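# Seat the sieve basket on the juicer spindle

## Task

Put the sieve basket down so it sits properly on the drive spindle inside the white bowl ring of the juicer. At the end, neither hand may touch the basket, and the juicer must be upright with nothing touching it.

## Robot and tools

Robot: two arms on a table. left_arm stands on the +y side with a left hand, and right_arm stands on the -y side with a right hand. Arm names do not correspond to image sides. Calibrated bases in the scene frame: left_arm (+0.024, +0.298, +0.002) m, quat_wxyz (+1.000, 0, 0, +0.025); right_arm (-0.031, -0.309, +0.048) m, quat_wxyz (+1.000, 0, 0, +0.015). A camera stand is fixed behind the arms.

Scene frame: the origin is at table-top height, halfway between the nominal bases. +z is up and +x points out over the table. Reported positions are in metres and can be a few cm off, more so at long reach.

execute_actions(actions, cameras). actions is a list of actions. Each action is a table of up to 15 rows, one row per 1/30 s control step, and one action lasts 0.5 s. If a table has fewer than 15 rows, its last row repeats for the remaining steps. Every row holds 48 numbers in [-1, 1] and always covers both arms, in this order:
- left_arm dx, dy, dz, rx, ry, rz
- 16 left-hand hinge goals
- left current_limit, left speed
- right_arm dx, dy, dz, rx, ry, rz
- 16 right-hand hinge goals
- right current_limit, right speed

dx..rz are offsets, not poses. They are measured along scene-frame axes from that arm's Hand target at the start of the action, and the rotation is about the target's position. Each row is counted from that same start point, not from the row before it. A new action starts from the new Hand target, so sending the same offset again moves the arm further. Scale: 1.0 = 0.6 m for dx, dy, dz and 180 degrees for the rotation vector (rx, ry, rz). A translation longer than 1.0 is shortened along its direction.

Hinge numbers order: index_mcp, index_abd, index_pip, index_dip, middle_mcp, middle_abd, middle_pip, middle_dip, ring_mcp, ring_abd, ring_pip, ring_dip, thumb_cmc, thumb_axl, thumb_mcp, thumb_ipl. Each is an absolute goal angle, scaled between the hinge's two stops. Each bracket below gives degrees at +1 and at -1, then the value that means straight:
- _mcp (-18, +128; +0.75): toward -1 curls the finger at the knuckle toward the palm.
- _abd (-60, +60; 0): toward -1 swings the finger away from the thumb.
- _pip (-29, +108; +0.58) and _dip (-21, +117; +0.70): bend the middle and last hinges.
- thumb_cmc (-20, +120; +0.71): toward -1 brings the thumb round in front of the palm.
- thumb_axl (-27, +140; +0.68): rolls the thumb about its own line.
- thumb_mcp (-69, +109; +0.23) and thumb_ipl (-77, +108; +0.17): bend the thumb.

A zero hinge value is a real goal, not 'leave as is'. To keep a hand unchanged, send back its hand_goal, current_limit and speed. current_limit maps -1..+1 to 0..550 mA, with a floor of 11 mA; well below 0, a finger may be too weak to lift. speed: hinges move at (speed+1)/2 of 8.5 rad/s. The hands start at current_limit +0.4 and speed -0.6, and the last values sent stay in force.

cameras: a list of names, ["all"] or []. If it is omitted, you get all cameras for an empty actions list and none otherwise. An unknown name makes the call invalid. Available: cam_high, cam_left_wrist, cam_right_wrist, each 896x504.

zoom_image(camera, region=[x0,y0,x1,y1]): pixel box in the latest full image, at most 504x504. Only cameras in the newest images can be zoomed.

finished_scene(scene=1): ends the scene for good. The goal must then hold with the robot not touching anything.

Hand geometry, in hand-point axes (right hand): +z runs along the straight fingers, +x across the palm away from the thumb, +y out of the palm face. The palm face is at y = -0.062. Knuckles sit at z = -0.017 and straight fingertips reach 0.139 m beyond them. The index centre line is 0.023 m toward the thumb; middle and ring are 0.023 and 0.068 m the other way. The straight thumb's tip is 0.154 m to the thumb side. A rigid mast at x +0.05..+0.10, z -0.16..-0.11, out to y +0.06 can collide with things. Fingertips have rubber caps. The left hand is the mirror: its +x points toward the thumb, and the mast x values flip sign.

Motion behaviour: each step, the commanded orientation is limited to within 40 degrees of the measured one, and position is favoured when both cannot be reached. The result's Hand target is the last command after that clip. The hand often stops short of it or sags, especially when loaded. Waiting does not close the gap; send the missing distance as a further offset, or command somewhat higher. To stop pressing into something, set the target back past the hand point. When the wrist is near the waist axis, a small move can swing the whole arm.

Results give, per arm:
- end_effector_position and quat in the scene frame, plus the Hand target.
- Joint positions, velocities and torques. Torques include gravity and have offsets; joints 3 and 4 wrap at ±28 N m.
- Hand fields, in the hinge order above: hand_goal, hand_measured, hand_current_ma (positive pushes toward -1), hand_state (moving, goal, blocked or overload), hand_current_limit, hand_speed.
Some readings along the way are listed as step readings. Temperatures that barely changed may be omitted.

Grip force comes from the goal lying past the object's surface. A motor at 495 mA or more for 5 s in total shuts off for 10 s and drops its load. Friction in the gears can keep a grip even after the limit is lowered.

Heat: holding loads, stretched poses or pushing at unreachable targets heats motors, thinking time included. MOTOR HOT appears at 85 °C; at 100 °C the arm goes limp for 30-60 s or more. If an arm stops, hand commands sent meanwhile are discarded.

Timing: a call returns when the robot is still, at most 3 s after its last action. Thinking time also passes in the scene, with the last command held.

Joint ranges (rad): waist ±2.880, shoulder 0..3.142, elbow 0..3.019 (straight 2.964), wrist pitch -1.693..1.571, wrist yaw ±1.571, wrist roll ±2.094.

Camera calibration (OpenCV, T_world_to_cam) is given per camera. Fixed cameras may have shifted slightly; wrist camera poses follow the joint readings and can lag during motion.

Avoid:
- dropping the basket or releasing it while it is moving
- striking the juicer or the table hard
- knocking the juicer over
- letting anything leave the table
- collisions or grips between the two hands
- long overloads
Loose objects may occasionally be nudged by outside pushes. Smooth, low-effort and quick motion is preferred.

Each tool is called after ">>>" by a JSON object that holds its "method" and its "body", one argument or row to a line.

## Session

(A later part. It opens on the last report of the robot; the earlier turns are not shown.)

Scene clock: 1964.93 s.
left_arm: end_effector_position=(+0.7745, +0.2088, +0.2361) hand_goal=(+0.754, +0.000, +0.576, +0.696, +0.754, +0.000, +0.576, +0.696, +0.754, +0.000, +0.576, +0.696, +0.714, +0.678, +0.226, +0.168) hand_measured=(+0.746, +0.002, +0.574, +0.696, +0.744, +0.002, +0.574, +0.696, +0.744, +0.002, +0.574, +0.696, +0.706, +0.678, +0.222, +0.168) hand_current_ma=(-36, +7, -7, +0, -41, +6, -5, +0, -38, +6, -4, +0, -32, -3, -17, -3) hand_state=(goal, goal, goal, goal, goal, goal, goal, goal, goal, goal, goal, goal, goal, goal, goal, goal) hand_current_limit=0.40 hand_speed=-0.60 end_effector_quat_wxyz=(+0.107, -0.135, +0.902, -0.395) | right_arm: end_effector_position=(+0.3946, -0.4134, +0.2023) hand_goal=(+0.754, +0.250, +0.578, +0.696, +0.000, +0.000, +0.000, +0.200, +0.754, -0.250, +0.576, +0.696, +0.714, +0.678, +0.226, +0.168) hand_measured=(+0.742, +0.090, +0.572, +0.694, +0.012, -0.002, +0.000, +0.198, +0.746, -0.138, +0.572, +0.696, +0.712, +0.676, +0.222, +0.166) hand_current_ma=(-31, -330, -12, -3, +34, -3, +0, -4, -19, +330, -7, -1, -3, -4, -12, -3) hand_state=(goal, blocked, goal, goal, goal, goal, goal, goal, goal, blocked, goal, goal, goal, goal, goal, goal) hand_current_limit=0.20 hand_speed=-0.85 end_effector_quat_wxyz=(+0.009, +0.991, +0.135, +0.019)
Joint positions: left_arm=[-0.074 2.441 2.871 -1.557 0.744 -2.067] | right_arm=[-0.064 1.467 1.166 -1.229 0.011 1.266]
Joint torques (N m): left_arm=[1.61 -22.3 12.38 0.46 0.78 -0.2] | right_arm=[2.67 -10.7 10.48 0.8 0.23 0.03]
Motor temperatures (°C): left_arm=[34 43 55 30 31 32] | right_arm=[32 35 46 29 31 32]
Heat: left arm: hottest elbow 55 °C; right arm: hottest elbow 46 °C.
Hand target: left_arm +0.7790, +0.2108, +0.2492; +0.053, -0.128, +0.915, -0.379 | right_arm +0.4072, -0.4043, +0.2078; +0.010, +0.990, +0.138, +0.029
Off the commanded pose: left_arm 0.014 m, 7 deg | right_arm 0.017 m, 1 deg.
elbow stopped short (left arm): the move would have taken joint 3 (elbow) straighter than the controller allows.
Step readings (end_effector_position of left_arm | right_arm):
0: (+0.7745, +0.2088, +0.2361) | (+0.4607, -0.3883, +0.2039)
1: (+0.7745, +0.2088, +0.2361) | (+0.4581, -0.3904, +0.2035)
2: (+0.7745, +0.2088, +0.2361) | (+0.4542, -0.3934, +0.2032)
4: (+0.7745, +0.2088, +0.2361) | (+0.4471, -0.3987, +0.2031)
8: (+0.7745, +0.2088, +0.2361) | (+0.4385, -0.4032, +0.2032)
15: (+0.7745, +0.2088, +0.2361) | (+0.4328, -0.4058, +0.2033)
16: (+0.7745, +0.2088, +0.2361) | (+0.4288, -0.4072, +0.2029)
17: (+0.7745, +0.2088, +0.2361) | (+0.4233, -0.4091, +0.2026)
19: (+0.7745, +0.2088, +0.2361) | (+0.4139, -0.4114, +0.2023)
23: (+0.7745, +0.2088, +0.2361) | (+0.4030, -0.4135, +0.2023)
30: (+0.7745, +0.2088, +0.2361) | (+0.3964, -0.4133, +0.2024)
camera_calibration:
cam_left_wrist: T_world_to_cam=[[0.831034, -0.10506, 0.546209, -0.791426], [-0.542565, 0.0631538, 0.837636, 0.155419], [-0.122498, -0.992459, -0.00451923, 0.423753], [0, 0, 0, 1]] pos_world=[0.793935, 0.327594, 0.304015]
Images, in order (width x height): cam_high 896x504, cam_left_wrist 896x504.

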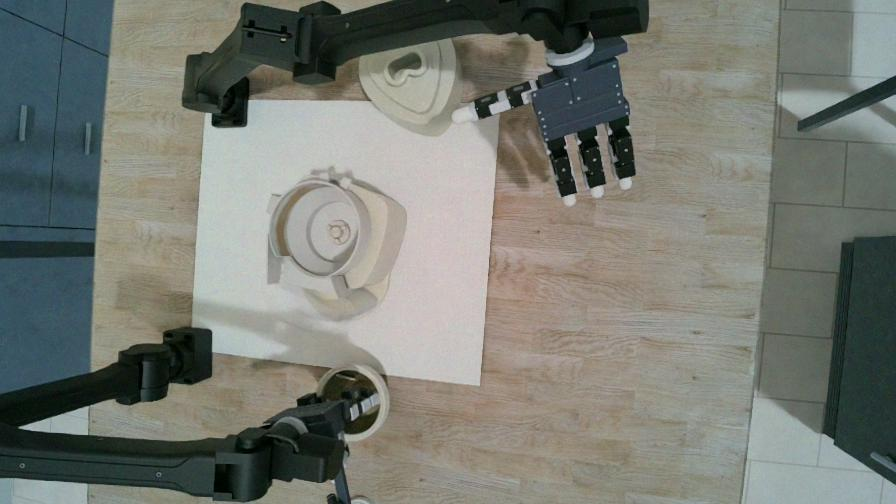

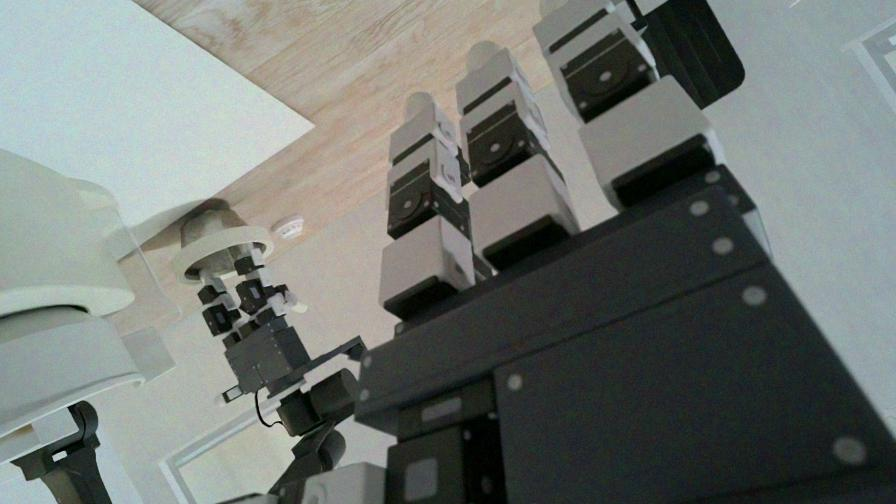

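>>> {"method": "execute_actions", "body": {
  "actions": [
    [[0,0,0,0,0,0,0.754,0,0.576,0.696,0.754,0,0.576,0.696,0.754,0,0.576,0.696,0.714,0.678,0.226,0.168,0.4,-0.6, 0,0,0,0,0,0,0.754,-0.15,0.577,0.696,0.0,0,0.0,0.2,0.754,0.15,0.576,0.696,0.714,0.678,0.226,0.168,0.2,-0.7]],
    [[0,0,0,0,0,0,0.754,0,0.576,0.696,0.754,0,0.576,0.696,0.754,0,0.576,0.696,0.714,0.678,0.226,0.168,0.4,-0.6, 0.01,0,0.12,0,0,0,0.754,-0.15,0.577,0.696,0.0,0,0.0,0.2,0.754,0.15,0.576,0.696,0.714,0.678,0.226,0.168,0.3,-0.6]],
    [[0,0,0,0,0,0,0.754,0,0.576,0.696,0.754,0,0.576,0.696,0.754,0,0.576,0.696,0.714,0.678,0.226,0.168,0.4,-0.6, 0,0,0.03,0.1605,0.0448,0,1.0,-0.15,-0.752,1.0,0.9,0,-0.95,-0.7,1.0,0.15,-0.752,1.0,0.714,0.678,0.226,0.168,0.4,-0.5]],
    [[0,0,0,0,0,0,0.754,0,0.576,0.696,0.754,0,0.576,0.696,0.754,0,0.576,0.696,0.714,0.678,0.226,0.168,0.4,-0.6, 0,0,0.0,0,0,0,1.0,-0.15,-0.752,1.0,0.9,0,-0.95,-0.7,1.0,0.15,-0.752,1.0,0.714,0.678,0.226,0.168,0.4,-0.5]]
  ],
  "cameras": ["cam_high","cam_left_wrist","cam_right_wrist"]
}}

>>> {"method": "zoom_image", "body": {
  "camera": "cam_high",
  "region": [300, 350, 400, 450]
}}

>>> {"method": "zoom_image", "body": {
  "camera": "cam_left_wrist",
  "region": [150, 190, 280, 320]
}}

Scene clock: 1989.90 s.
left_arm: end_effector_position=(+0.7745, +0.2088, +0.2361) hand_goal=(+0.754, +0.000, +0.576, +0.696, +0.754, +0.000, +0.576, +0.696, +0.754, +0.000, +0.576, +0.696, +0.714, +0.678, +0.226, +0.168) hand_measured=(+0.746, +0.002, +0.574, +0.696, +0.744, +0.002, +0.574, +0.696, +0.744, +0.002, +0.574, +0.696, +0.706, +0.678, +0.222, +0.168) hand_current_ma=(-36, +7, -7, +0, -41, +6, -5, +0, -38, +6, -4, +0, -32, -3, -17, -3) hand_state=(goal, goal, goal, goal, goal, goal, goal, goal, goal, goal, goal, goal, goal, goal, goal, goal) hand_current_limit=0.40 hand_speed=-0.60 end_effector_quat_wxyz=(+0.107, -0.135, +0.902, -0.395) | right_arm: end_effector_position=(+0.4021, -0.4076, +0.2821) hand_goal=(+1.000, -0.150, -0.752, +1.000, +0.900, +0.000, -0.950, -0.700, +1.000, +0.150, -0.752, +1.000, +0.714, +0.678, +0.226, +0.168) hand_measured=(+0.988, -0.148, -0.746, +0.998, +0.892, -0.002, -0.942, -0.698, +0.988, +0.148, -0.746, +0.998, +0.710, +0.676, +0.220, +0.166) hand_current_ma=(-29, +4, +12, -4, -22, -1, +16, +5, -31, -3, +12, -5, -6, -4, -18, -3) hand_state=(goal, goal, goal, goal, goal, goal, goal, goal, goal, goal, goal, goal, goal, goal, goal, goal) hand_current_limit=0.40 hand_speed=-0.50 end_effector_quat_wxyz=(-0.233, +0.967, +0.104, +0.010)
Joint positions: left_arm=[-0.074 2.441 2.871 -1.557 0.744 -2.067] | right_arm=[-0.25 1.552 1.53 -1.691 -0.451 1.105]
Joint torques (N m): left_arm=[1.67 -22.3 12.38 0.44 0.78 -0.2] | right_arm=[2.37 -13.04 12.14 -0.32 -0.35 -0.23]
Motor temperatures (°C): left_arm=[34 43 55 30 31 32] | right_arm=[32 35 46 29 31 32]
Heat: left arm: hottest elbow 55 °C; right arm: hottest elbow 46 °C.
Hand target: left_arm +0.7790, +0.2108, +0.2492; +0.053, -0.128, +0.915, -0.379 | right_arm +0.4132, -0.4043, +0.2978; -0.247, +0.961, +0.126, -0.006
Off the commanded pose: left_arm 0.014 m, 7 deg | right_arm 0.019 m, 4 deg.
elbow stopped short (left arm): the move would have taken joint 3 (elbow) straighter than the controller allows.
joint sent to its limit (right arm) — joint 4 (wrist pitch), lower limit. The joint targets are off in position and orientation.
Step readings (end_effector_position of left_arm | right_arm):
0: (+0.7745, +0.2088, +0.2361) | (+0.3946, -0.4134, +0.2023)
1: (+0.7745, +0.2088, +0.2361) | (+0.3946, -0.4134, +0.2023)
2: (+0.7745, +0.2088, +0.2361) | (+0.3946, -0.4134, +0.2023)
4: (+0.7745, +0.2088, +0.2361) | (+0.3946, -0.4134, +0.2017)
8: (+0.7745, +0.2088, +0.2361) | (+0.3949, -0.4120, +0.1991)
15: (+0.7745, +0.2088, +0.2361) | (+0.3949, -0.4120, +0.1979)
16: (+0.7745, +0.2088, +0.2361) | (+0.3921, -0.4119, +0.2016)
17: (+0.7745, +0.2088, +0.2361) | (+0.3893, -0.4118, +0.2082)
19: (+0.7745, +0.2088, +0.2361) | (+0.3898, -0.4118, +0.2275)
23: (+0.7745, +0.2088, +0.2361) | (+0.4025, -0.4122, +0.2555)
30: (+0.7745, +0.2088, +0.2361) | (+0.4028, -0.4122, +0.2591)
31: (+0.7745, +0.2088, +0.2361) | (+0.3995, -0.3984, +0.2554)
32: (+0.7745, +0.2088, +0.2361) | (+0.3956, -0.3752, +0.2528)
34: (+0.7745, +0.2088, +0.2361) | (+0.3955, -0.3664, +0.2680)
38: (+0.7745, +0.2088, +0.2361) | (+0.4031, -0.4034, +0.2852)
45: (+0.7745, +0.2088, +0.2361) | (+0.4009, -0.4089, +0.2828)
46: (+0.7745, +0.2088, +0.2361) | (+0.4010, -0.4089, +0.2828)
47: (+0.7745, +0.2088, +0.2361) | (+0.4015, -0.4083, +0.2822)
49: (+0.7745, +0.2088, +0.2361) | (+0.4018, -0.4076, +0.2822)
53: (+0.7745, +0.2088, +0.2361) | (+0.4019, -0.4076, +0.2821)
60: (+0.7745, +0.2088, +0.2361) | (+0.4020, -0.4076, +0.2821)
camera_calibration:
cam_left_wrist: T_world_to_cam=[[0.831034, -0.10506, 0.546209, -0.791426], [-0.542565, 0.0631538, 0.837636, 0.155419], [-0.122498, -0.992459, -0.00451923, 0.423753], [0, 0, 0, 1]] pos_world=[0.793935, 0.327594, 0.304015]
cam_right_wrist: T_world_to_cam=[[-0.59833, -0.71718, -0.357286, 0.0814404], [-0.571176, 0.0690501, 0.817918, -0.00725291], [-0.561924, 0.693458, -0.450951, 0.76274], [0, 0, 0, 1]] pos_world=[0.473187, -0.47002, 0.378988]

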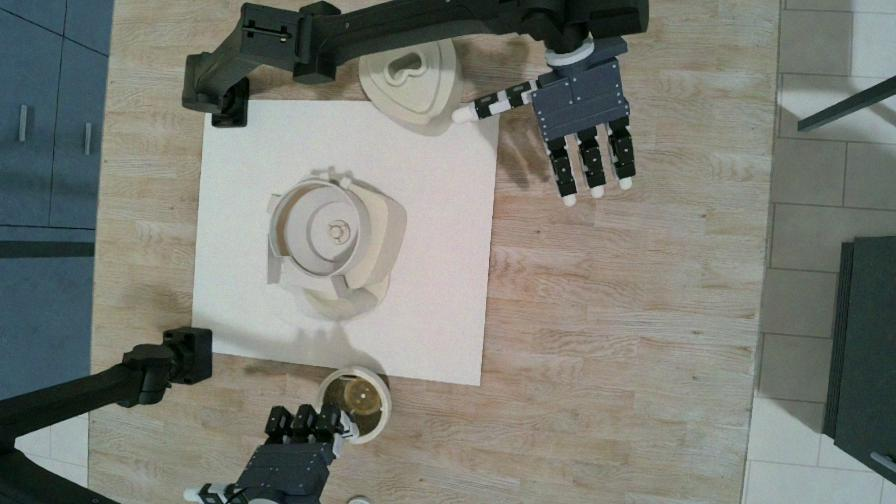

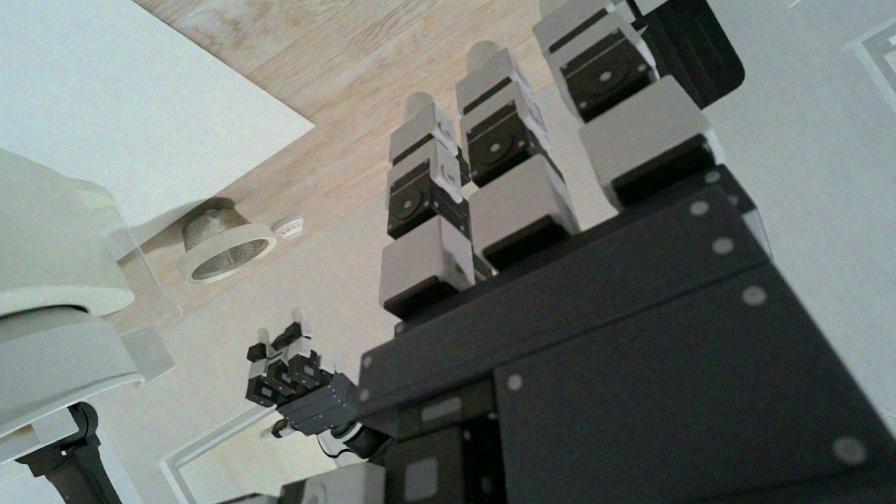

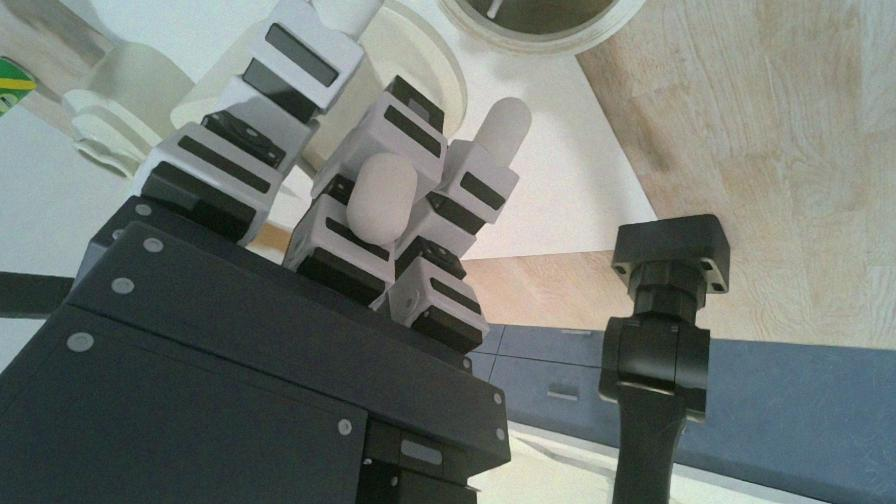

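Scaled by 5.040 from the camera's 896x504 image, which has a finer 1280x720 frame.

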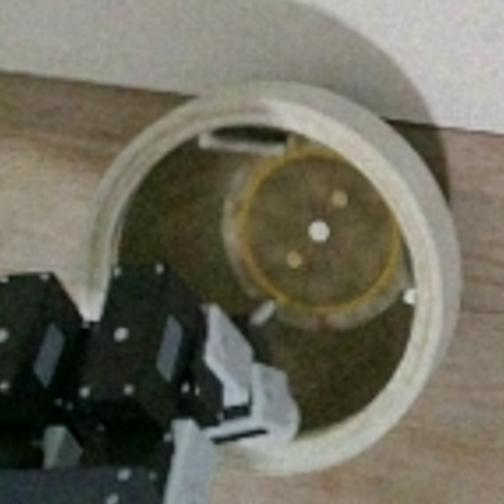

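Scaled by 3.877 from the camera's 896x504 image, which has a finer 1280x720 frame.

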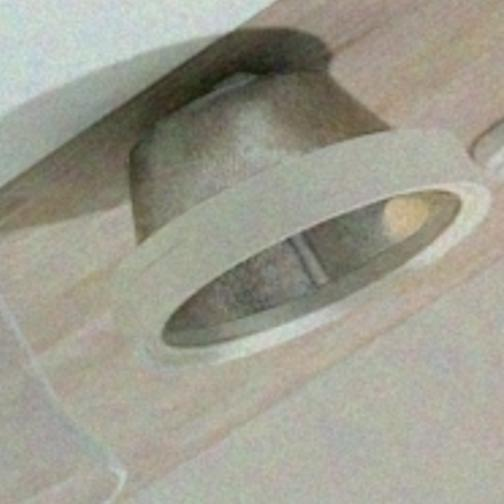

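>>> {"method": "zoom_image", "body": {
  "camera": "cam_high",
  "region": [250, 150, 420, 330]
}}

>>> {"method": "zoom_image", "body": {
  "camera": "cam_right_wrist",
  "region": [60, 0, 560, 260]
}}

Scaled by 2.800 from the camera's 896x504 image, which has a finer 1280x720 frame.

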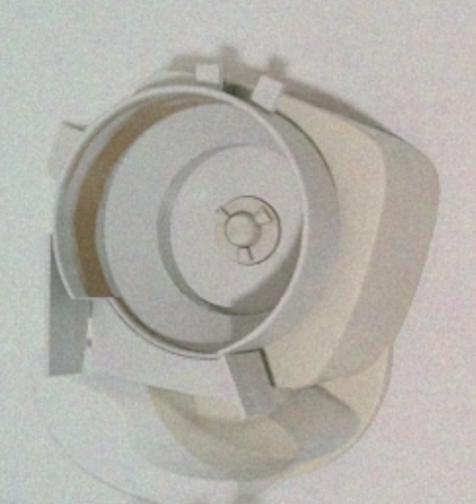

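Scaled by 1.008 from the camera's 896x504 image, which has a finer 1280x720 frame.

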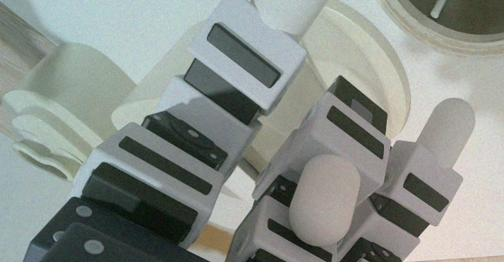

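>>> {"method": "zoom_image", "body": {
  "camera": "cam_high",
  "region": [260, 170, 350, 260]
}}

>>> {"method": "zoom_image", "body": {
  "camera": "cam_high",
  "region": [260, 215, 360, 315]
}}

Scaled by 5.600 from the camera's 896x504 image, which has a finer 1280x720 frame.

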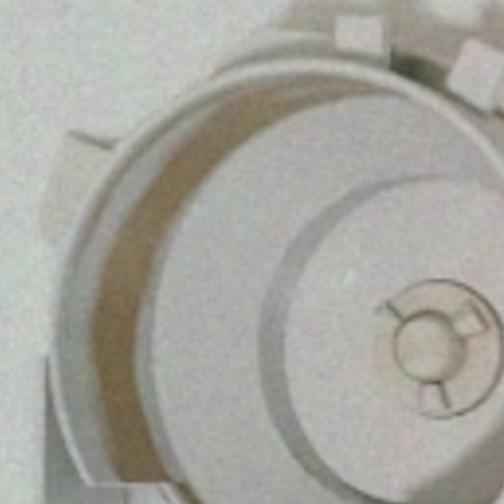

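Scaled by 5.040 from the camera's 896x504 image, which has a finer 1280x720 frame.

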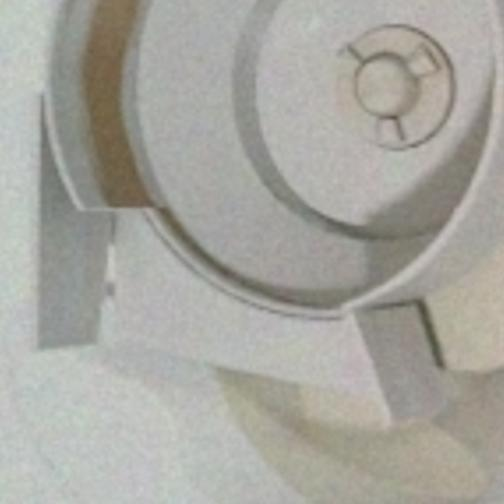

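>>> {"method": "execute_actions", "body": {
  "actions": [
    [[-0.3,-0.06,0.2,0,0,-0.155,0.754,0,0.576,0.696,0.754,0,0.576,0.696,0.754,0,0.576,0.696,0.714,0.678,0.226,0.168,0.4,-0.6, 0.0,0,0.0,0,0,0,1.0,-0.15,-0.752,1.0,0.9,0,-0.95,-0.7,1.0,0.15,-0.752,1.0,0.714,0.678,0.226,0.168,0.4,-0.5]],
    [[0,0,0,0,0,0,0.754,0,0.576,0.696,0.754,0,0.576,0.696,0.754,0,0.576,0.696,0.714,0.678,0.226,0.168,0.4,-0.6, 0,0,0.0,0,0,0,1.0,-0.15,-0.752,1.0,0.9,0,-0.95,-0.7,1.0,0.15,-0.752,1.0,0.714,0.678,0.226,0.168,0.4,-0.5]]
  ],
  "cameras": ["cam_high","cam_left_wrist"]
}}

Scene clock: 2229.20 s.
left_arm: end_effector_position=(+0.5983, +0.1685, +0.3610) hand_goal=(+0.754, +0.000, +0.576, +0.696, +0.754, +0.000, +0.576, +0.696, +0.754, +0.000, +0.576, +0.696, +0.714, +0.678, +0.226, +0.168) hand_measured=(+0.746, -0.002, +0.574, +0.696, +0.744, -0.002, +0.574, +0.696, +0.746, -0.002, +0.574, +0.696, +0.706, +0.678, +0.222, +0.168) hand_current_ma=(-37, -4, -7, +0, -42, -4, -5, +0, -34, -4, -5, +0, -33, -3, -22, -3) hand_state=(goal, goal, goal, goal, goal, goal, goal, goal, goal, goal, goal, goal, goal, goal, goal, goal) hand_current_limit=0.40 hand_speed=-0.60 end_effector_quat_wxyz=(+0.080, +0.051, +0.913, -0.396) | right_arm: end_effector_position=(+0.4021, -0.4076, +0.2821) hand_goal=(+1.000, -0.150, -0.752, +1.000, +0.900, +0.000, -0.950, -0.700, +1.000, +0.150, -0.752, +1.000, +0.714, +0.678, +0.226, +0.168) hand_measured=(+0.988, -0.148, -0.746, +0.998, +0.892, -0.002, -0.942, -0.698, +0.988, +0.148, -0.746, +0.998, +0.710, +0.676, +0.220, +0.166) hand_current_ma=(-29, +4, +12, -4, -22, -1, +16, +5, -31, -3, +12, -5, -6, -4, -18, -3) hand_state=(goal, goal, goal, goal, goal, goal, goal, goal, goal, goal, goal, goal, goal, goal, goal, goal) hand_current_limit=0.40 hand_speed=-0.50 end_effector_quat_wxyz=(-0.233, +0.967, +0.104, +0.010)
Joint positions: left_arm=[-0.157 1.853 2.222 -1.673 0.798 -1.678] | right_arm=[-0.25 1.552 1.53 -1.691 -0.451 1.105]
Joint torques (N m): left_arm=[1.44 -16.85 8.85 0.32 0.71 0.01] | right_arm=[2.26 -12.63 12 -0.31 -0.28 -0.31]
Motor temperatures (°C): left_arm=[33 44 56 30 31 32] | right_arm=[32 34 46 29 32 32]
Heat: left arm: hottest elbow 56 °C; right arm: hottest elbow 46 °C.
Hand target: left_arm +0.5990, +0.1748, +0.3691; -0.040, +0.096, +0.919, -0.381 | right_arm +0.4132, -0.4043, +0.2978; -0.247, +0.961, +0.126, -0.006
Off the commanded pose: left_arm 0.010 m, 15 deg | right_arm 0.019 m, 4 deg.
joint sent to its limit (left arm) — joint 4 (wrist pitch), lower limit. The joint targets are off in position and orientation.
joint sent to its limit (right arm) — joint 4 (wrist pitch), lower limit. The joint targets are off in position and orientation.
Step readings (end_effector_position of left_arm | right_arm):
0: (+0.7745, +0.2088, +0.2361) | (+0.4021, -0.4076, +0.2821)
1: (+0.7673, +0.2040, +0.2371) | (+0.4021, -0.4076, +0.2821)
2: (+0.7430, +0.2012, +0.2372) | (+0.4021, -0.4076, +0.2821)
4: (+0.6938, +0.1965, +0.2491) | (+0.4021, -0.4076, +0.2821)
8: (+0.6183, +0.1800, +0.3276) | (+0.4021, -0.4076, +0.2821)
15: (+0.5666, +0.1625, +0.4392) | (+0.4021, -0.4076, +0.2821)
16: (+0.5667, +0.1634, +0.4394) | (+0.4021, -0.4076, +0.2821)
17: (+0.5680, +0.1643, +0.4354) | (+0.4021, -0.4076, +0.2821)
19: (+0.5733, +0.1656, +0.4221) | (+0.4021, -0.4076, +0.2821)
23: (+0.5908, +0.1666, +0.3812) | (+0.4021, -0.4076, +0.2821)
30: (+0.6014, +0.1682, +0.3532) | (+0.4021, -0.4076, +0.2821)
camera_calibration:
cam_left_wrist: T_world_to_cam=[[0.680024, -0.405601, 0.610782, -0.599787], [-0.569269, 0.232907, 0.788471, -0.0370715], [-0.462061, -0.883879, -0.0725133, 0.572188], [0, 0, 0, 1]] pos_world=[0.651152, 0.271104, 0.43706]
Images, in order (width x height): cam_high 896x504, cam_left_wrist 896x504.

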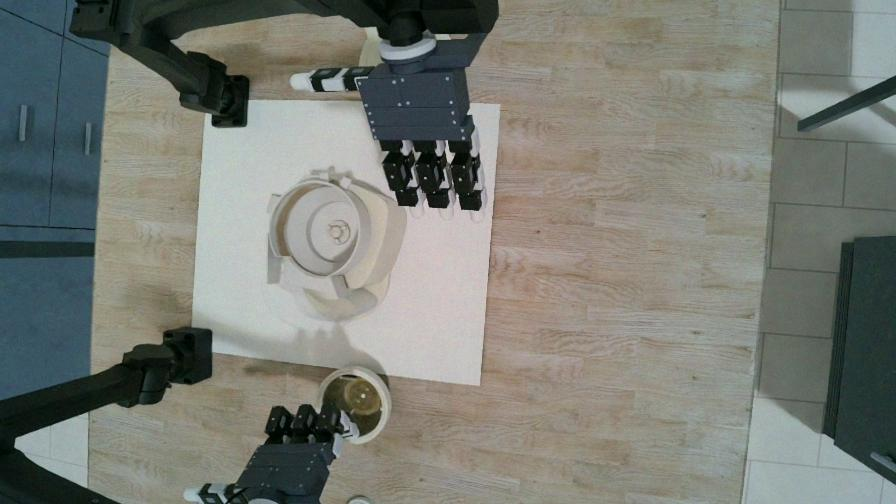

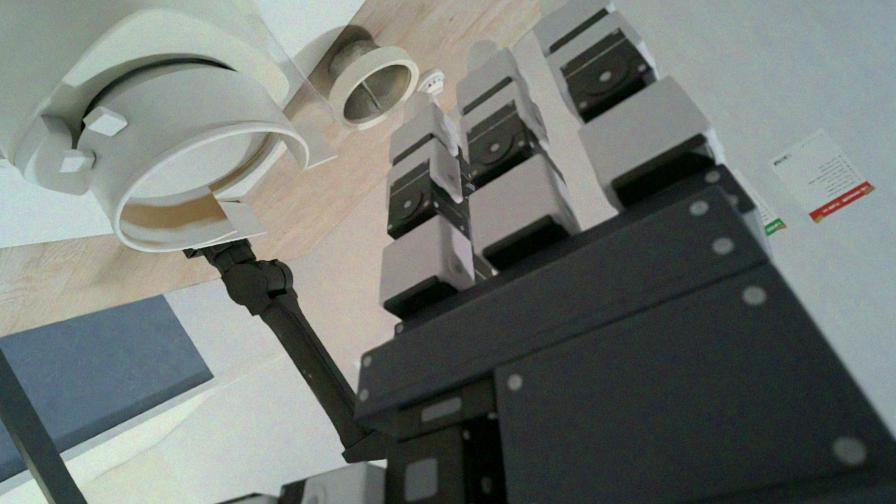

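>>> {"method": "zoom_image", "body": {
  "camera": "cam_left_wrist",
  "region": [0, 0, 350, 270]
}}

>>> {"method": "zoom_image", "body": {
  "camera": "cam_left_wrist",
  "region": [60, 40, 340, 260]
}}

>>> {"method": "zoom_image", "body": {
  "camera": "cam_left_wrist",
  "region": [310, 20, 450, 150]
}}

Scaled by 1.440 from the camera's 896x504 image, which has a finer 1280x720 frame.

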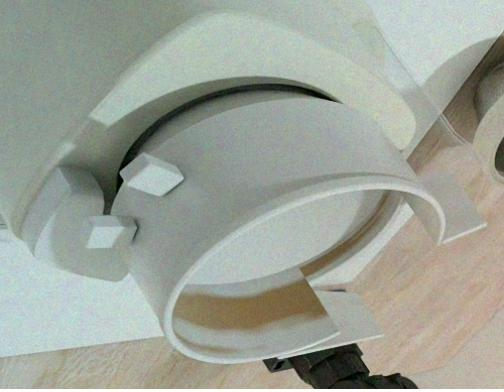

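Scaled by 1.800 from the camera's 896x504 image, which has a finer 1280x720 frame.

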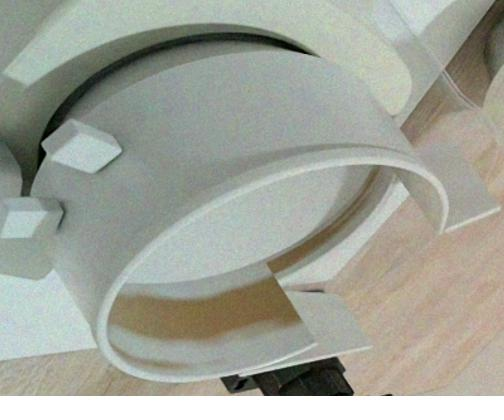

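Scaled by 3.600 from the camera's 896x504 image, which has a finer 1280x720 frame.

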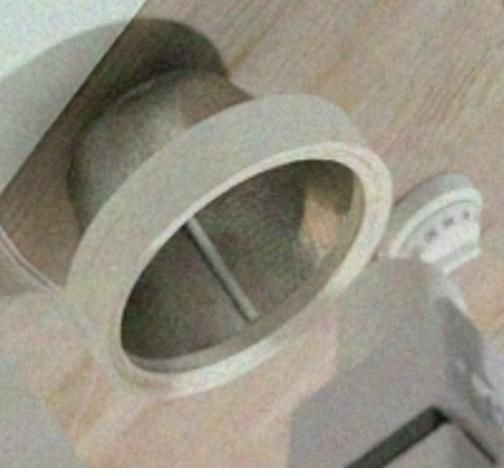

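>>> {"method": "execute_actions", "body": {
  "actions": [
    [[0,0,0,0,0,0,0.754,0,0.576,0.696,0.754,0,0.576,0.696,0.754,0,0.576,0.696,0.714,0.678,0.226,0.168,0.4,-0.6, -0.2,-0.163,-0.03,-0.08,-0.022,0,0.754,-0.0,0.577,0.696,0.754,0,0.577,0.696,0.754,0.0,0.576,0.696,0.714,0.678,0.226,0.168,0.4,-0.5]],
    [[0,0,0,0,0,0,0.754,0,0.576,0.696,0.754,0,0.576,0.696,0.754,0,0.576,0.696,0.714,0.678,0.226,0.168,0.4,-0.6, -0.222,-0.163,-0.03,-0.08,-0.022,0,0.754,-0.0,0.577,0.696,0.754,0,0.577,0.696,0.754,0.0,0.576,0.696,0.714,0.678,0.226,0.168,0.4,-0.5]],
    [[-0.08,-0.32,-0.0,-0.08,0.043,-0.084,0.685,0,-0.007,0.333,0.685,0,-0.007,0.333,0.754,0,0.576,0.696,0.714,0.678,0.226,0.168,0.4,-0.6, 0,0,0,0,0,0,0.754,-0.0,0.577,0.696,0.754,0,0.577,0.696,0.754,0.0,0.576,0.696,0.714,0.678,0.226,0.168,0.4,-0.5]]
  ],
  "cameras": ["cam_high","cam_left_wrist"]
}}

Scene clock: 2297.93 s.
left_arm: end_effector_position=(+0.5464, -0.0148, +0.3464) hand_goal=(+0.686, +0.000, -0.006, +0.334, +0.686, +0.000, -0.006, +0.334, +0.754, +0.000, +0.576, +0.696, +0.714, +0.678, +0.226, +0.168) hand_measured=(+0.680, -0.002, -0.004, +0.336, +0.680, -0.002, -0.004, +0.338, +0.740, -0.002, +0.572, +0.696, +0.704, +0.678, +0.222, +0.168) hand_current_ma=(-22, -4, +6, +9, -28, -4, +6, +11, -62, -4, -13, +0, -42, -3, -16, -3) hand_state=(goal, goal, goal, goal, goal, goal, goal, goal, goal, goal, goal, goal, goal, goal, goal, goal) hand_current_limit=0.40 hand_speed=-0.60 end_effector_quat_wxyz=(-0.047, +0.127, +0.844, -0.519) | right_arm: end_effector_position=(+0.1476, -0.5923, +0.2485) hand_goal=(+0.754, +0.000, +0.578, +0.696, +0.754, +0.000, +0.578, +0.696, +0.754, +0.000, +0.576, +0.696, +0.714, +0.678, +0.226, +0.168) hand_measured=(+0.752, +0.000, +0.574, +0.698, +0.752, +0.000, +0.574, +0.694, +0.752, +0.000, +0.572, +0.698, +0.712, +0.676, +0.220, +0.166) hand_current_ma=(-4, +0, -6, +4, -2, +0, -7, -5, -4, +0, -6, +5, -3, -4, -15, -3) hand_state=(goal, goal, goal, goal, goal, goal, goal, goal, goal, goal, goal, goal, goal, goal, goal, goal) hand_current_limit=0.40 hand_speed=-0.50 end_effector_quat_wxyz=(-0.007, +0.992, +0.126, +0.015)
Joint positions: left_arm=[-0.396 1.947 2.254 -1.673 1.086 -1.742] | right_arm=[-0.879 1.027 0.922 -1.461 -0.032 0.47]
Joint torques (N m): left_arm=[0.32 -17.85 12 0.18 1.12 -0.22] | right_arm=[1.14 -4.89 11.03 1.43 -0.06 -0.29]
Heat: left arm: hottest elbow 53 °C; right arm: hottest elbow 46 °C.
Hand target: left_arm +0.5510, -0.0172, +0.3691; -0.139, +0.195, +0.839, -0.489 | right_arm +0.1600, -0.5999, +0.2618; +0.009, +0.990, +0.137, +0.028
Off the commanded pose: left_arm 0.023 m, 14 deg | right_arm 0.020 m, 3 deg.
joint sent to its limit (left arm) — joint 4 (wrist pitch), lower limit. The joint targets are off in position and orientation.
Step readings (end_effector_position of left_arm | right_arm):
0: (+0.5983, +0.1685, +0.3610) | (+0.4021, -0.4076, +0.2821)
1: (+0.5983, +0.1685, +0.3610) | (+0.3970, -0.4183, +0.2795)
2: (+0.5983, +0.1685, +0.3610) | (+0.3800, -0.4365, +0.2721)
4: (+0.5983, +0.1685, +0.3610) | (+0.3267, -0.4616, +0.2562)
8: (+0.5983, +0.1685, +0.3610) | (+0.2733, -0.5031, +0.2633)
15: (+0.5983, +0.1685, +0.3610) | (+0.2761, -0.5033, +0.2697)
16: (+0.5983, +0.1685, +0.3610) | (+0.2708, -0.5128, +0.2680)
17: (+0.5983, +0.1685, +0.3610) | (+0.2543, -0.5305, +0.2614)
19: (+0.5983, +0.1685, +0.3610) | (+0.1970, -0.5567, +0.2459)
23: (+0.5983, +0.1685, +0.3610) | (+0.1260, -0.5892, +0.2499)
30: (+0.5983, +0.1685, +0.3610) | (+0.1432, -0.5925, +0.2498)
31: (+0.5940, +0.1521, +0.3637) | (+0.1444, -0.5925, +0.2489)
32: (+0.5885, +0.1319, +0.3691) | (+0.1455, -0.5923, +0.2484)
34: (+0.5705, +0.0783, +0.3748) | (+0.1463, -0.5923, +0.2484)
38: (+0.5313, -0.0217, +0.3682) | (+0.1471, -0.5923, +0.2484)
45: (+0.5263, -0.0472, +0.3463) | (+0.1475, -0.5923, +0.2485)
camera_calibration:
cam_left_wrist: T_world_to_cam=[[0.674048, -0.431695, 0.599415, -0.623154], [-0.3236, 0.556886, 0.764958, -0.133743], [-0.664034, -0.709589, 0.235672, 0.39123], [0, 0, 0, 1]] pos_world=[0.636547, 0.0830799, 0.383634]
Images, in order (width x height): cam_high 896x504, cam_left_wrist 896x504.

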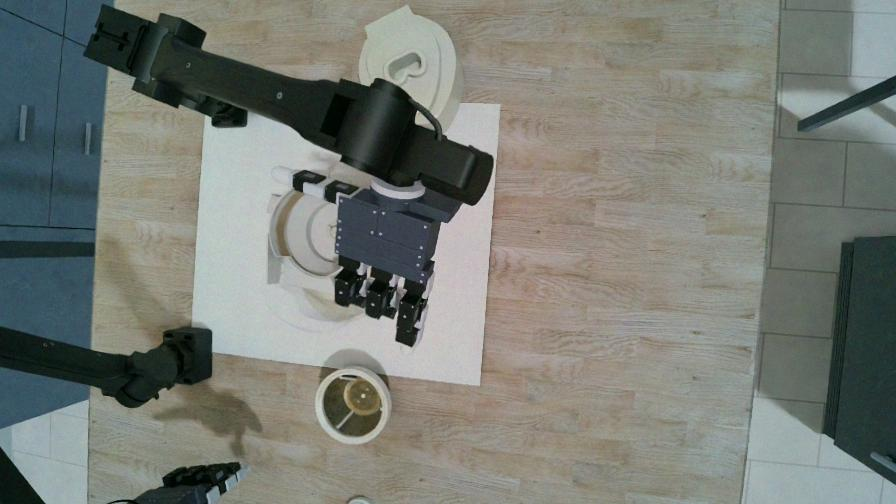

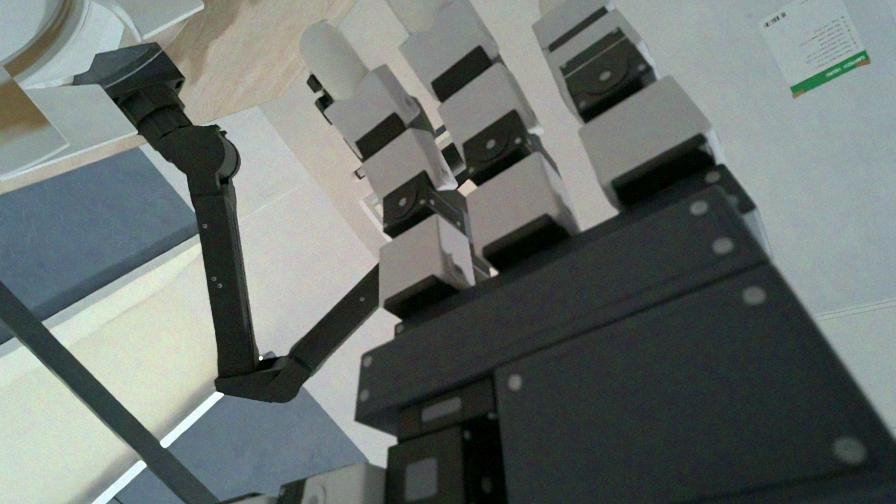

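>>> {"method": "zoom_image", "body": {
  "camera": "cam_high",
  "region": [305, 355, 405, 455]
}}

Scaled by 5.040 from the camera's 896x504 image, which has a finer 1280x720 frame.

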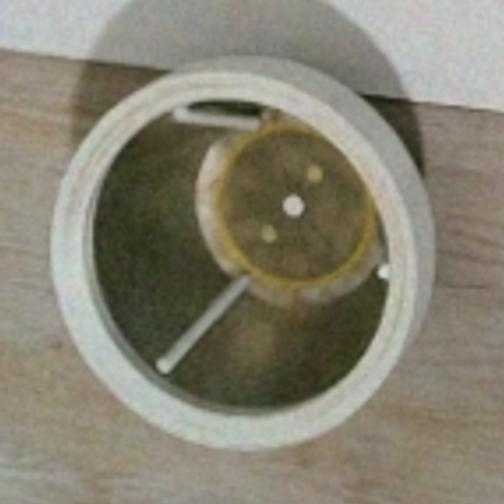

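>>> {"method": "execute_actions", "body": {
  "actions": [
    [[-0.13,-0.29,-0.12,-0.0845,0.0435,-0.0831,0.685,0,-0.007,0.333,0.685,0,-0.007,0.333,0.754,0,0.576,0.696,0.714,0.678,0.226,0.168,0.4,-0.6, 0,0,0,0,0,0,0.754,-0.0,0.577,0.696,0.754,0,0.577,0.696,0.754,0.0,0.576,0.696,0.714,0.678,0.226,0.168,0.4,-0.5]],
    [[-0.132,-0.3,-0.08,0,0,0,0.685,0,-0.007,0.333,0.685,0,-0.007,0.333,0.754,0,0.576,0.696,-0.571,0.678,0.843,-0.535,0.4,-0.4, 0,0,0,0,0,0,0.754,-0.0,0.577,0.696,0.754,0,0.577,0.696,0.754,0.0,0.576,0.696,0.714,0.678,0.226,0.168,0.4,-0.5]],
    [[0,0,0,0,0,0,0.685,0,-0.007,0.333,0.685,0,-0.007,0.333,0.754,0,0.576,0.696,-0.571,0.678,0.843,-0.535,0.4,-0.4, 0,0,0,0,0,0,0.754,-0.0,0.577,0.696,0.754,0,0.577,0.696,0.754,0.0,0.576,0.696,0.714,0.678,0.226,0.168,0.4,-0.5]]
  ],
  "cameras": ["cam_high","cam_left_wrist","cam_right_wrist"]
}}

Scene clock: 2327.80 s.
left_arm: end_effector_position=(+0.3938, -0.3612, +0.2258) hand_goal=(+0.686, +0.000, -0.006, +0.334, +0.686, +0.000, -0.006, +0.334, +0.754, +0.000, +0.576, +0.696, -0.570, +0.678, +0.844, -0.534) hand_measured=(+0.678, +0.000, -0.008, +0.336, +0.674, +0.000, -0.008, +0.336, +0.742, +0.000, +0.572, +0.696, -0.568, +0.678, +0.836, -0.532) hand_current_ma=(-34, +0, -5, +7, -47, +0, -5, +9, -50, +0, -12, +0, +4, -2, -43, +9) hand_state=(goal, goal, goal, goal, goal, goal, goal, goal, goal, goal, goal, goal, goal, goal, goal, goal) hand_current_limit=0.40 hand_speed=-0.40 end_effector_quat_wxyz=(-0.251, +0.264, +0.730, -0.578) | right_arm: end_effector_position=(+0.1476, -0.5923, +0.2485) hand_goal=(+0.754, +0.000, +0.578, +0.696, +0.754, +0.000, +0.578, +0.696, +0.754, +0.000, +0.576, +0.696, +0.714, +0.678, +0.226, +0.168) hand_measured=(+0.752, +0.000, +0.574, +0.698, +0.752, +0.000, +0.574, +0.694, +0.752, +0.000, +0.572, +0.698, +0.712, +0.676, +0.220, +0.166) hand_current_ma=(-4, +0, -6, +4, -2, +0, -7, -5, -4, +0, -6, +5, -3, -4, -15, -3) hand_state=(goal, goal, goal, goal, goal, goal, goal, goal, goal, goal, goal, goal, goal, goal, goal, goal) hand_current_limit=0.40 hand_speed=-0.50 end_effector_quat_wxyz=(-0.007, +0.992, +0.126, +0.015)
Joint positions: left_arm=[-0.902 2.406 2.602 -1.34 1.343 -2.071] | right_arm=[-0.879 1.027 0.922 -1.461 -0.032 0.47]
Joint torques (N m): left_arm=[0.26 -23.77 12.71 1.14 0.93 -0.18] | right_arm=[1.79 -5.07 11 1.22 0 -0.32]
Heat: left arm: hottest elbow 53 °C; right arm: hottest elbow 47 °C.
Hand target: left_arm +0.3938, -0.3713, +0.2492; -0.231, +0.285, +0.723, -0.586 | right_arm +0.1601, -0.5999, +0.2618; +0.009, +0.990, +0.138, +0.028
Off the commanded pose: left_arm 0.025 m, 4 deg | right_arm 0.020 m, 3 deg.
Step readings (end_effector_position of left_arm | right_arm):
0: (+0.5464, -0.0148, +0.3464) | (+0.1476, -0.5923, +0.2485)
1: (+0.5398, -0.0275, +0.3486) | (+0.1476, -0.5923, +0.2485)
2: (+0.5304, -0.0452, +0.3558) | (+0.1476, -0.5923, +0.2485)
4: (+0.5066, -0.0900, +0.3506) | (+0.1476, -0.5923, +0.2485)
8: (+0.4533, -0.1767, +0.3030) | (+0.1476, -0.5923, +0.2485)
15: (+0.4283, -0.2180, +0.2506) | (+0.1476, -0.5923, +0.2485)
16: (+0.4318, -0.2226, +0.2513) | (+0.1476, -0.5923, +0.2485)
17: (+0.4438, -0.2330, +0.2561) | (+0.1476, -0.5923, +0.2485)
19: (+0.4484, -0.2715, +0.2608) | (+0.1476, -0.5923, +0.2485)
23: (+0.4082, -0.3417, +0.2520) | (+0.1476, -0.5923, +0.2485)
30: (+0.3414, -0.3896, +0.2233) | (+0.1476, -0.5923, +0.2485)
31: (+0.3423, -0.3888, +0.2223) | (+0.1476, -0.5923, +0.2485)
32: (+0.3452, -0.3870, +0.2235) | (+0.1476, -0.5923, +0.2485)
34: (+0.3543, -0.3824, +0.2249) | (+0.1476, -0.5923, +0.2485)
38: (+0.3789, -0.3697, +0.2254) | (+0.1476, -0.5923, +0.2485)
45: (+0.4010, -0.3573, +0.2257) | (+0.1476, -0.5923, +0.2485)
camera_calibration:
cam_left_wrist: T_world_to_cam=[[0.554882, -0.623331, 0.550967, -0.60886], [0.158081, 0.72921, 0.66578, -0.0030503], [-0.816772, -0.282331, 0.503162, 0.226595], [0, 0, 0, 1]] pos_world=[0.523405, -0.313322, 0.223479]
cam_right_wrist: T_world_to_cam=[[-0.560073, -0.827434, -0.0408705, -0.364908], [-0.629486, 0.392977, 0.670311, 0.124837], [-0.538577, 0.401151, -0.740954, 0.628148], [0, 0, 0, 1]] pos_world=[0.212514, -0.602977, 0.366835]

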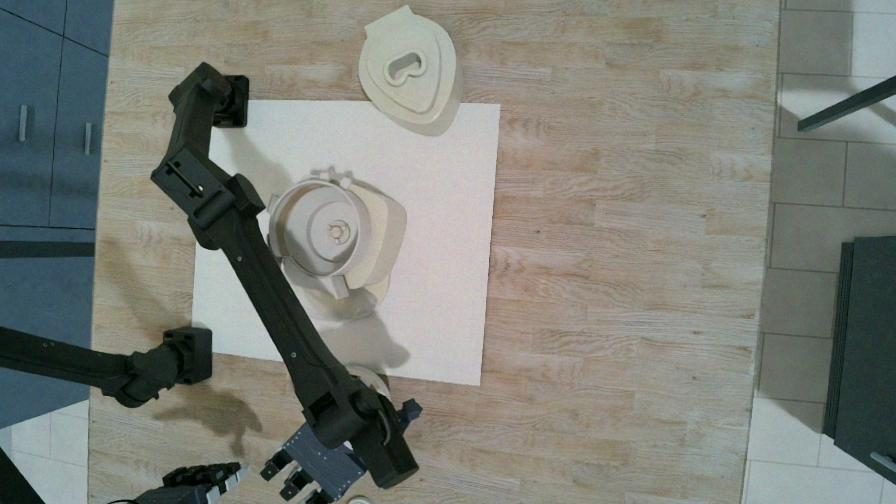

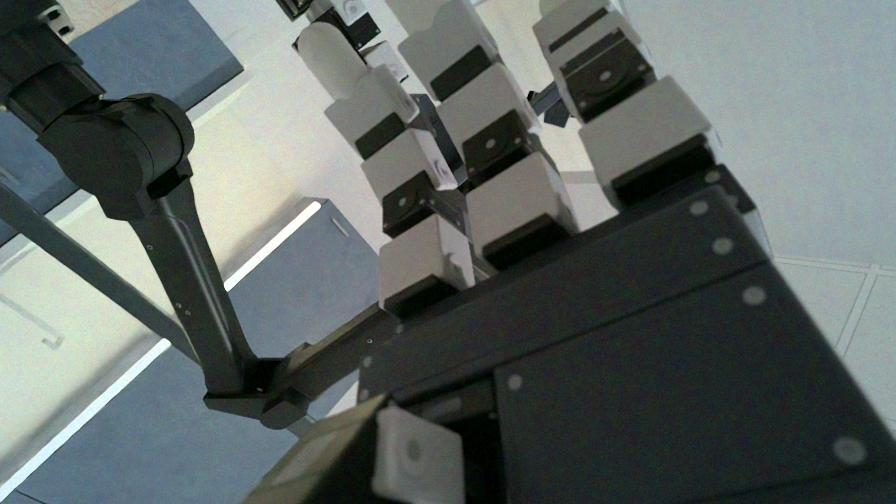

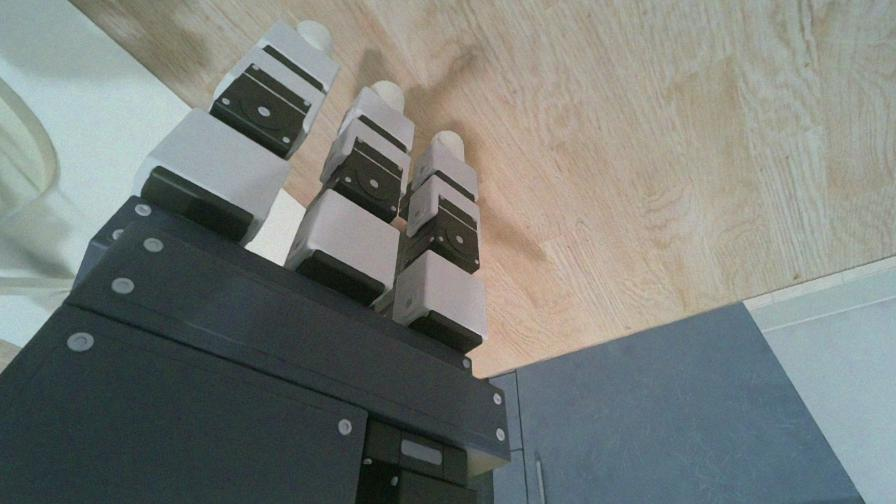

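>>> {"method": "zoom_image", "body": {
  "camera": "cam_high",
  "region": [230, 340, 450, 504]
}}

Scaled by 2.291 from the camera's 896x504 image, which has a finer 1280x720 frame.

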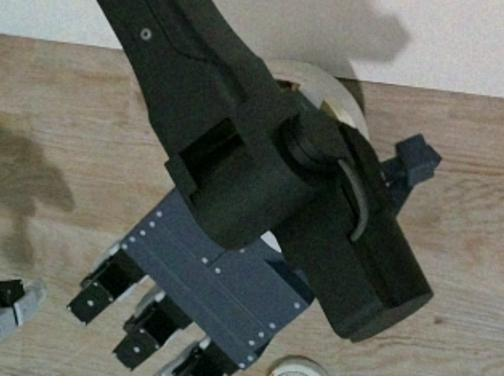

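>>> {"method": "execute_actions", "body": {
  "actions": [
    [[0,0,0,0,0,0,0.685,0,-0.007,0.333,0.685,0,-0.007,0.333,0.754,0,0.576,0.696,-0.571,0.678,0.843,-0.535,0.4,-0.4, 0.1,0,0,0,0,-0.175,0.0,0,0.0,0.2,0.0,0,0.0,0.2,0.0,0,0.0,0.2,0.714,0.678,0.226,0.168,0.4,-0.4]],
    [[0,0,0,0,0,0,0.685,0,-0.007,0.333,0.685,0,-0.007,0.333,0.754,0,0.576,0.696,-0.571,0.678,0.843,-0.535,0.4,-0.4, 0.208,0.042,0,0,0,-0.184,0.0,0,0.0,0.2,0.0,0,0.0,0.2,0.0,0,0.0,0.2,0.714,0.678,0.226,0.168,0.4,-0.4]],
    [[0,0,0,0,0,0,0.685,0,-0.007,0.333,0.685,0,-0.007,0.333,0.754,0,0.576,0.696,-0.571,0.678,0.843,-0.535,0.4,-0.4, 0,0,0,0,0,0,0.0,0,0.0,0.2,0.0,0,0.0,0.2,0.0,0,0.0,0.2,0.714,0.678,0.226,0.168,0.4,-0.4]]
  ],
  "cameras": ["cam_high","cam_right_wrist"]
}}

Scene clock: 2358.03 s.
left_arm: end_effector_position=(+0.4159, -0.3503, +0.2226) hand_goal=(+0.686, +0.000, -0.006, +0.334, +0.686, +0.000, -0.006, +0.334, +0.754, +0.000, +0.576, +0.696, -0.570, +0.678, +0.844, -0.534) hand_measured=(+0.678, +0.000, -0.008, +0.336, +0.676, +0.000, -0.008, +0.336, +0.682, -0.026, +0.536, +0.674, -0.570, +0.678, +0.836, -0.532) hand_current_ma=(-33, +1, -4, +7, -44, +1, -5, +9, -348, -90, -168, -92, +1, -2, -38, +8) hand_state=(goal, goal, goal, goal, goal, goal, goal, goal, blocked, blocked, blocked, blocked, goal, goal, goal, goal) hand_current_limit=0.40 hand_speed=-0.40 end_effector_quat_wxyz=(-0.236, +0.252, +0.741, -0.576) | right_arm: end_effector_position=(+0.3290, -0.5731, +0.2369) hand_goal=(+0.000, +0.000, +0.000, +0.200, +0.000, +0.000, +0.000, +0.200, +0.000, +0.000, +0.000, +0.200, +0.714, +0.678, +0.226, +0.168) hand_measured=(+0.010, +0.000, +0.006, +0.202, +0.010, +0.000, +0.006, +0.204, +0.010, +0.000, +0.006, +0.204, +0.716, +0.676, +0.220, +0.166) hand_current_ma=(+26, +1, +11, +5, +27, +0, +12, +5, +28, +0, +11, +6, +2, -4, -15, -3) hand_state=(goal, goal, goal, goal, goal, goal, goal, goal, goal, goal, goal, goal, goal, goal, goal, goal) hand_current_limit=0.40 hand_speed=-0.40 end_effector_quat_wxyz=(+0.024, +0.915, -0.401, -0.016)
Joint positions: left_arm=[-0.873 2.407 2.604 -1.335 1.322 -2.076] | right_arm=[-0.484 1.661 1.476 -1.417 0.049 1.944]
Joint torques (N m): left_arm=[-1.49 -24.06 12.4 0.83 1.9 -0.09] | right_arm=[1.14 -16.09 13.35 0.25 0.18 0.14]
Heat: left arm: hottest elbow 54 °C; right arm: hottest elbow 47 °C.
Hand target: left_arm +0.3938, -0.3712, +0.2491; -0.231, +0.285, +0.723, -0.586 | right_arm +0.3448, -0.5747, +0.2618; +0.023, +0.910, -0.413, +0.019
Off the commanded pose: left_arm 0.040 m, 4 deg | right_arm 0.030 m, 4 deg.
Step readings (end_effector_position of left_arm | right_arm):
0: (+0.3938, -0.3612, +0.2258) | (+0.1476, -0.5923, +0.2485)
1: (+0.3937, -0.3612, +0.2259) | (+0.1493, -0.5904, +0.2480)
2: (+0.3937, -0.3612, +0.2259) | (+0.1567, -0.5881, +0.2467)
4: (+0.3937, -0.3612, +0.2259) | (+0.1925, -0.5852, +0.2450)
8: (+0.3937, -0.3612, +0.2259) | (+0.2309, -0.5868, +0.2368)
15: (+0.3937, -0.3612, +0.2259) | (+0.2150, -0.5904, +0.2330)
16: (+0.3937, -0.3612, +0.2259) | (+0.2188, -0.5860, +0.2337)
17: (+0.3937, -0.3612, +0.2259) | (+0.2312, -0.5819, +0.2363)
19: (+0.3939, -0.3611, +0.2257) | (+0.2862, -0.5819, +0.2467)
23: (+0.4149, -0.3509, +0.2236) | (+0.3474, -0.5851, +0.2463)
30: (+0.4189, -0.3485, +0.2226) | (+0.3339, -0.5744, +0.2361)
31: (+0.4179, -0.3491, +0.2226) | (+0.3325, -0.5742, +0.2363)
32: (+0.4169, -0.3497, +0.2226) | (+0.3311, -0.5745, +0.2366)
34: (+0.4159, -0.3503, +0.2226) | (+0.3297, -0.5743, +0.2369)
38: (+0.4159, -0.3503, +0.2226) | (+0.3292, -0.5735, +0.2369)
45: (+0.4159, -0.3503, +0.2226) | (+0.3290, -0.5732, +0.2369)
camera_calibration:
cam_right_wrist: T_world_to_cam=[[-0.993924, 0.104616, 0.0342087, 0.411132], [0.101437, 0.749994, 0.653621, 0.20729], [0.0427227, 0.653119, -0.756049, 0.666331], [0, 0, 0, 1]] pos_world=[0.35914, -0.633671, 0.354225]
Images, in order (width x height): cam_high 896x504, cam_right_wrist 896x504.

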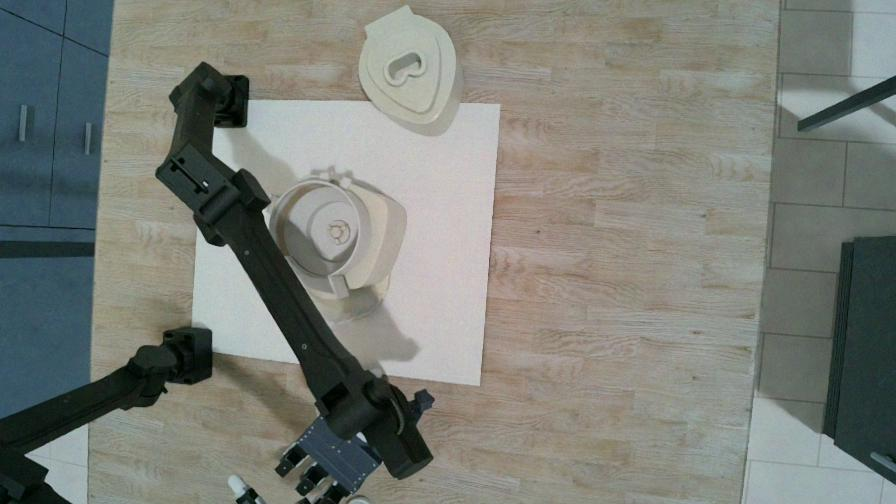

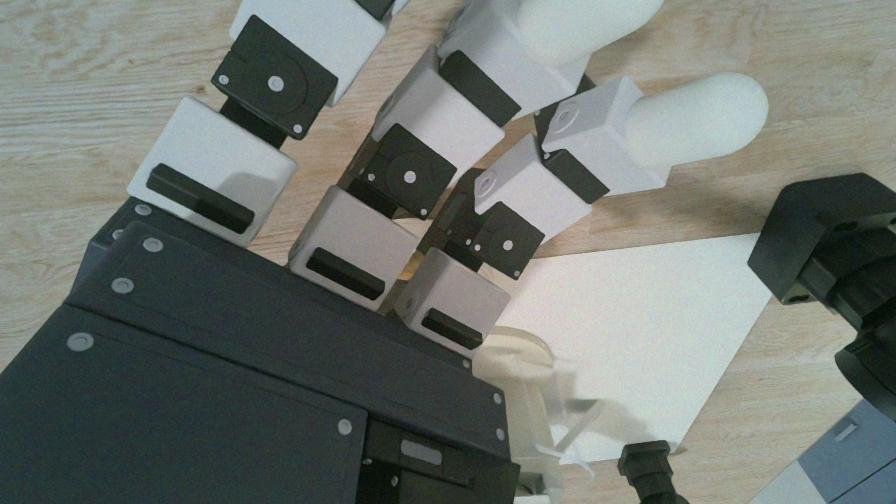

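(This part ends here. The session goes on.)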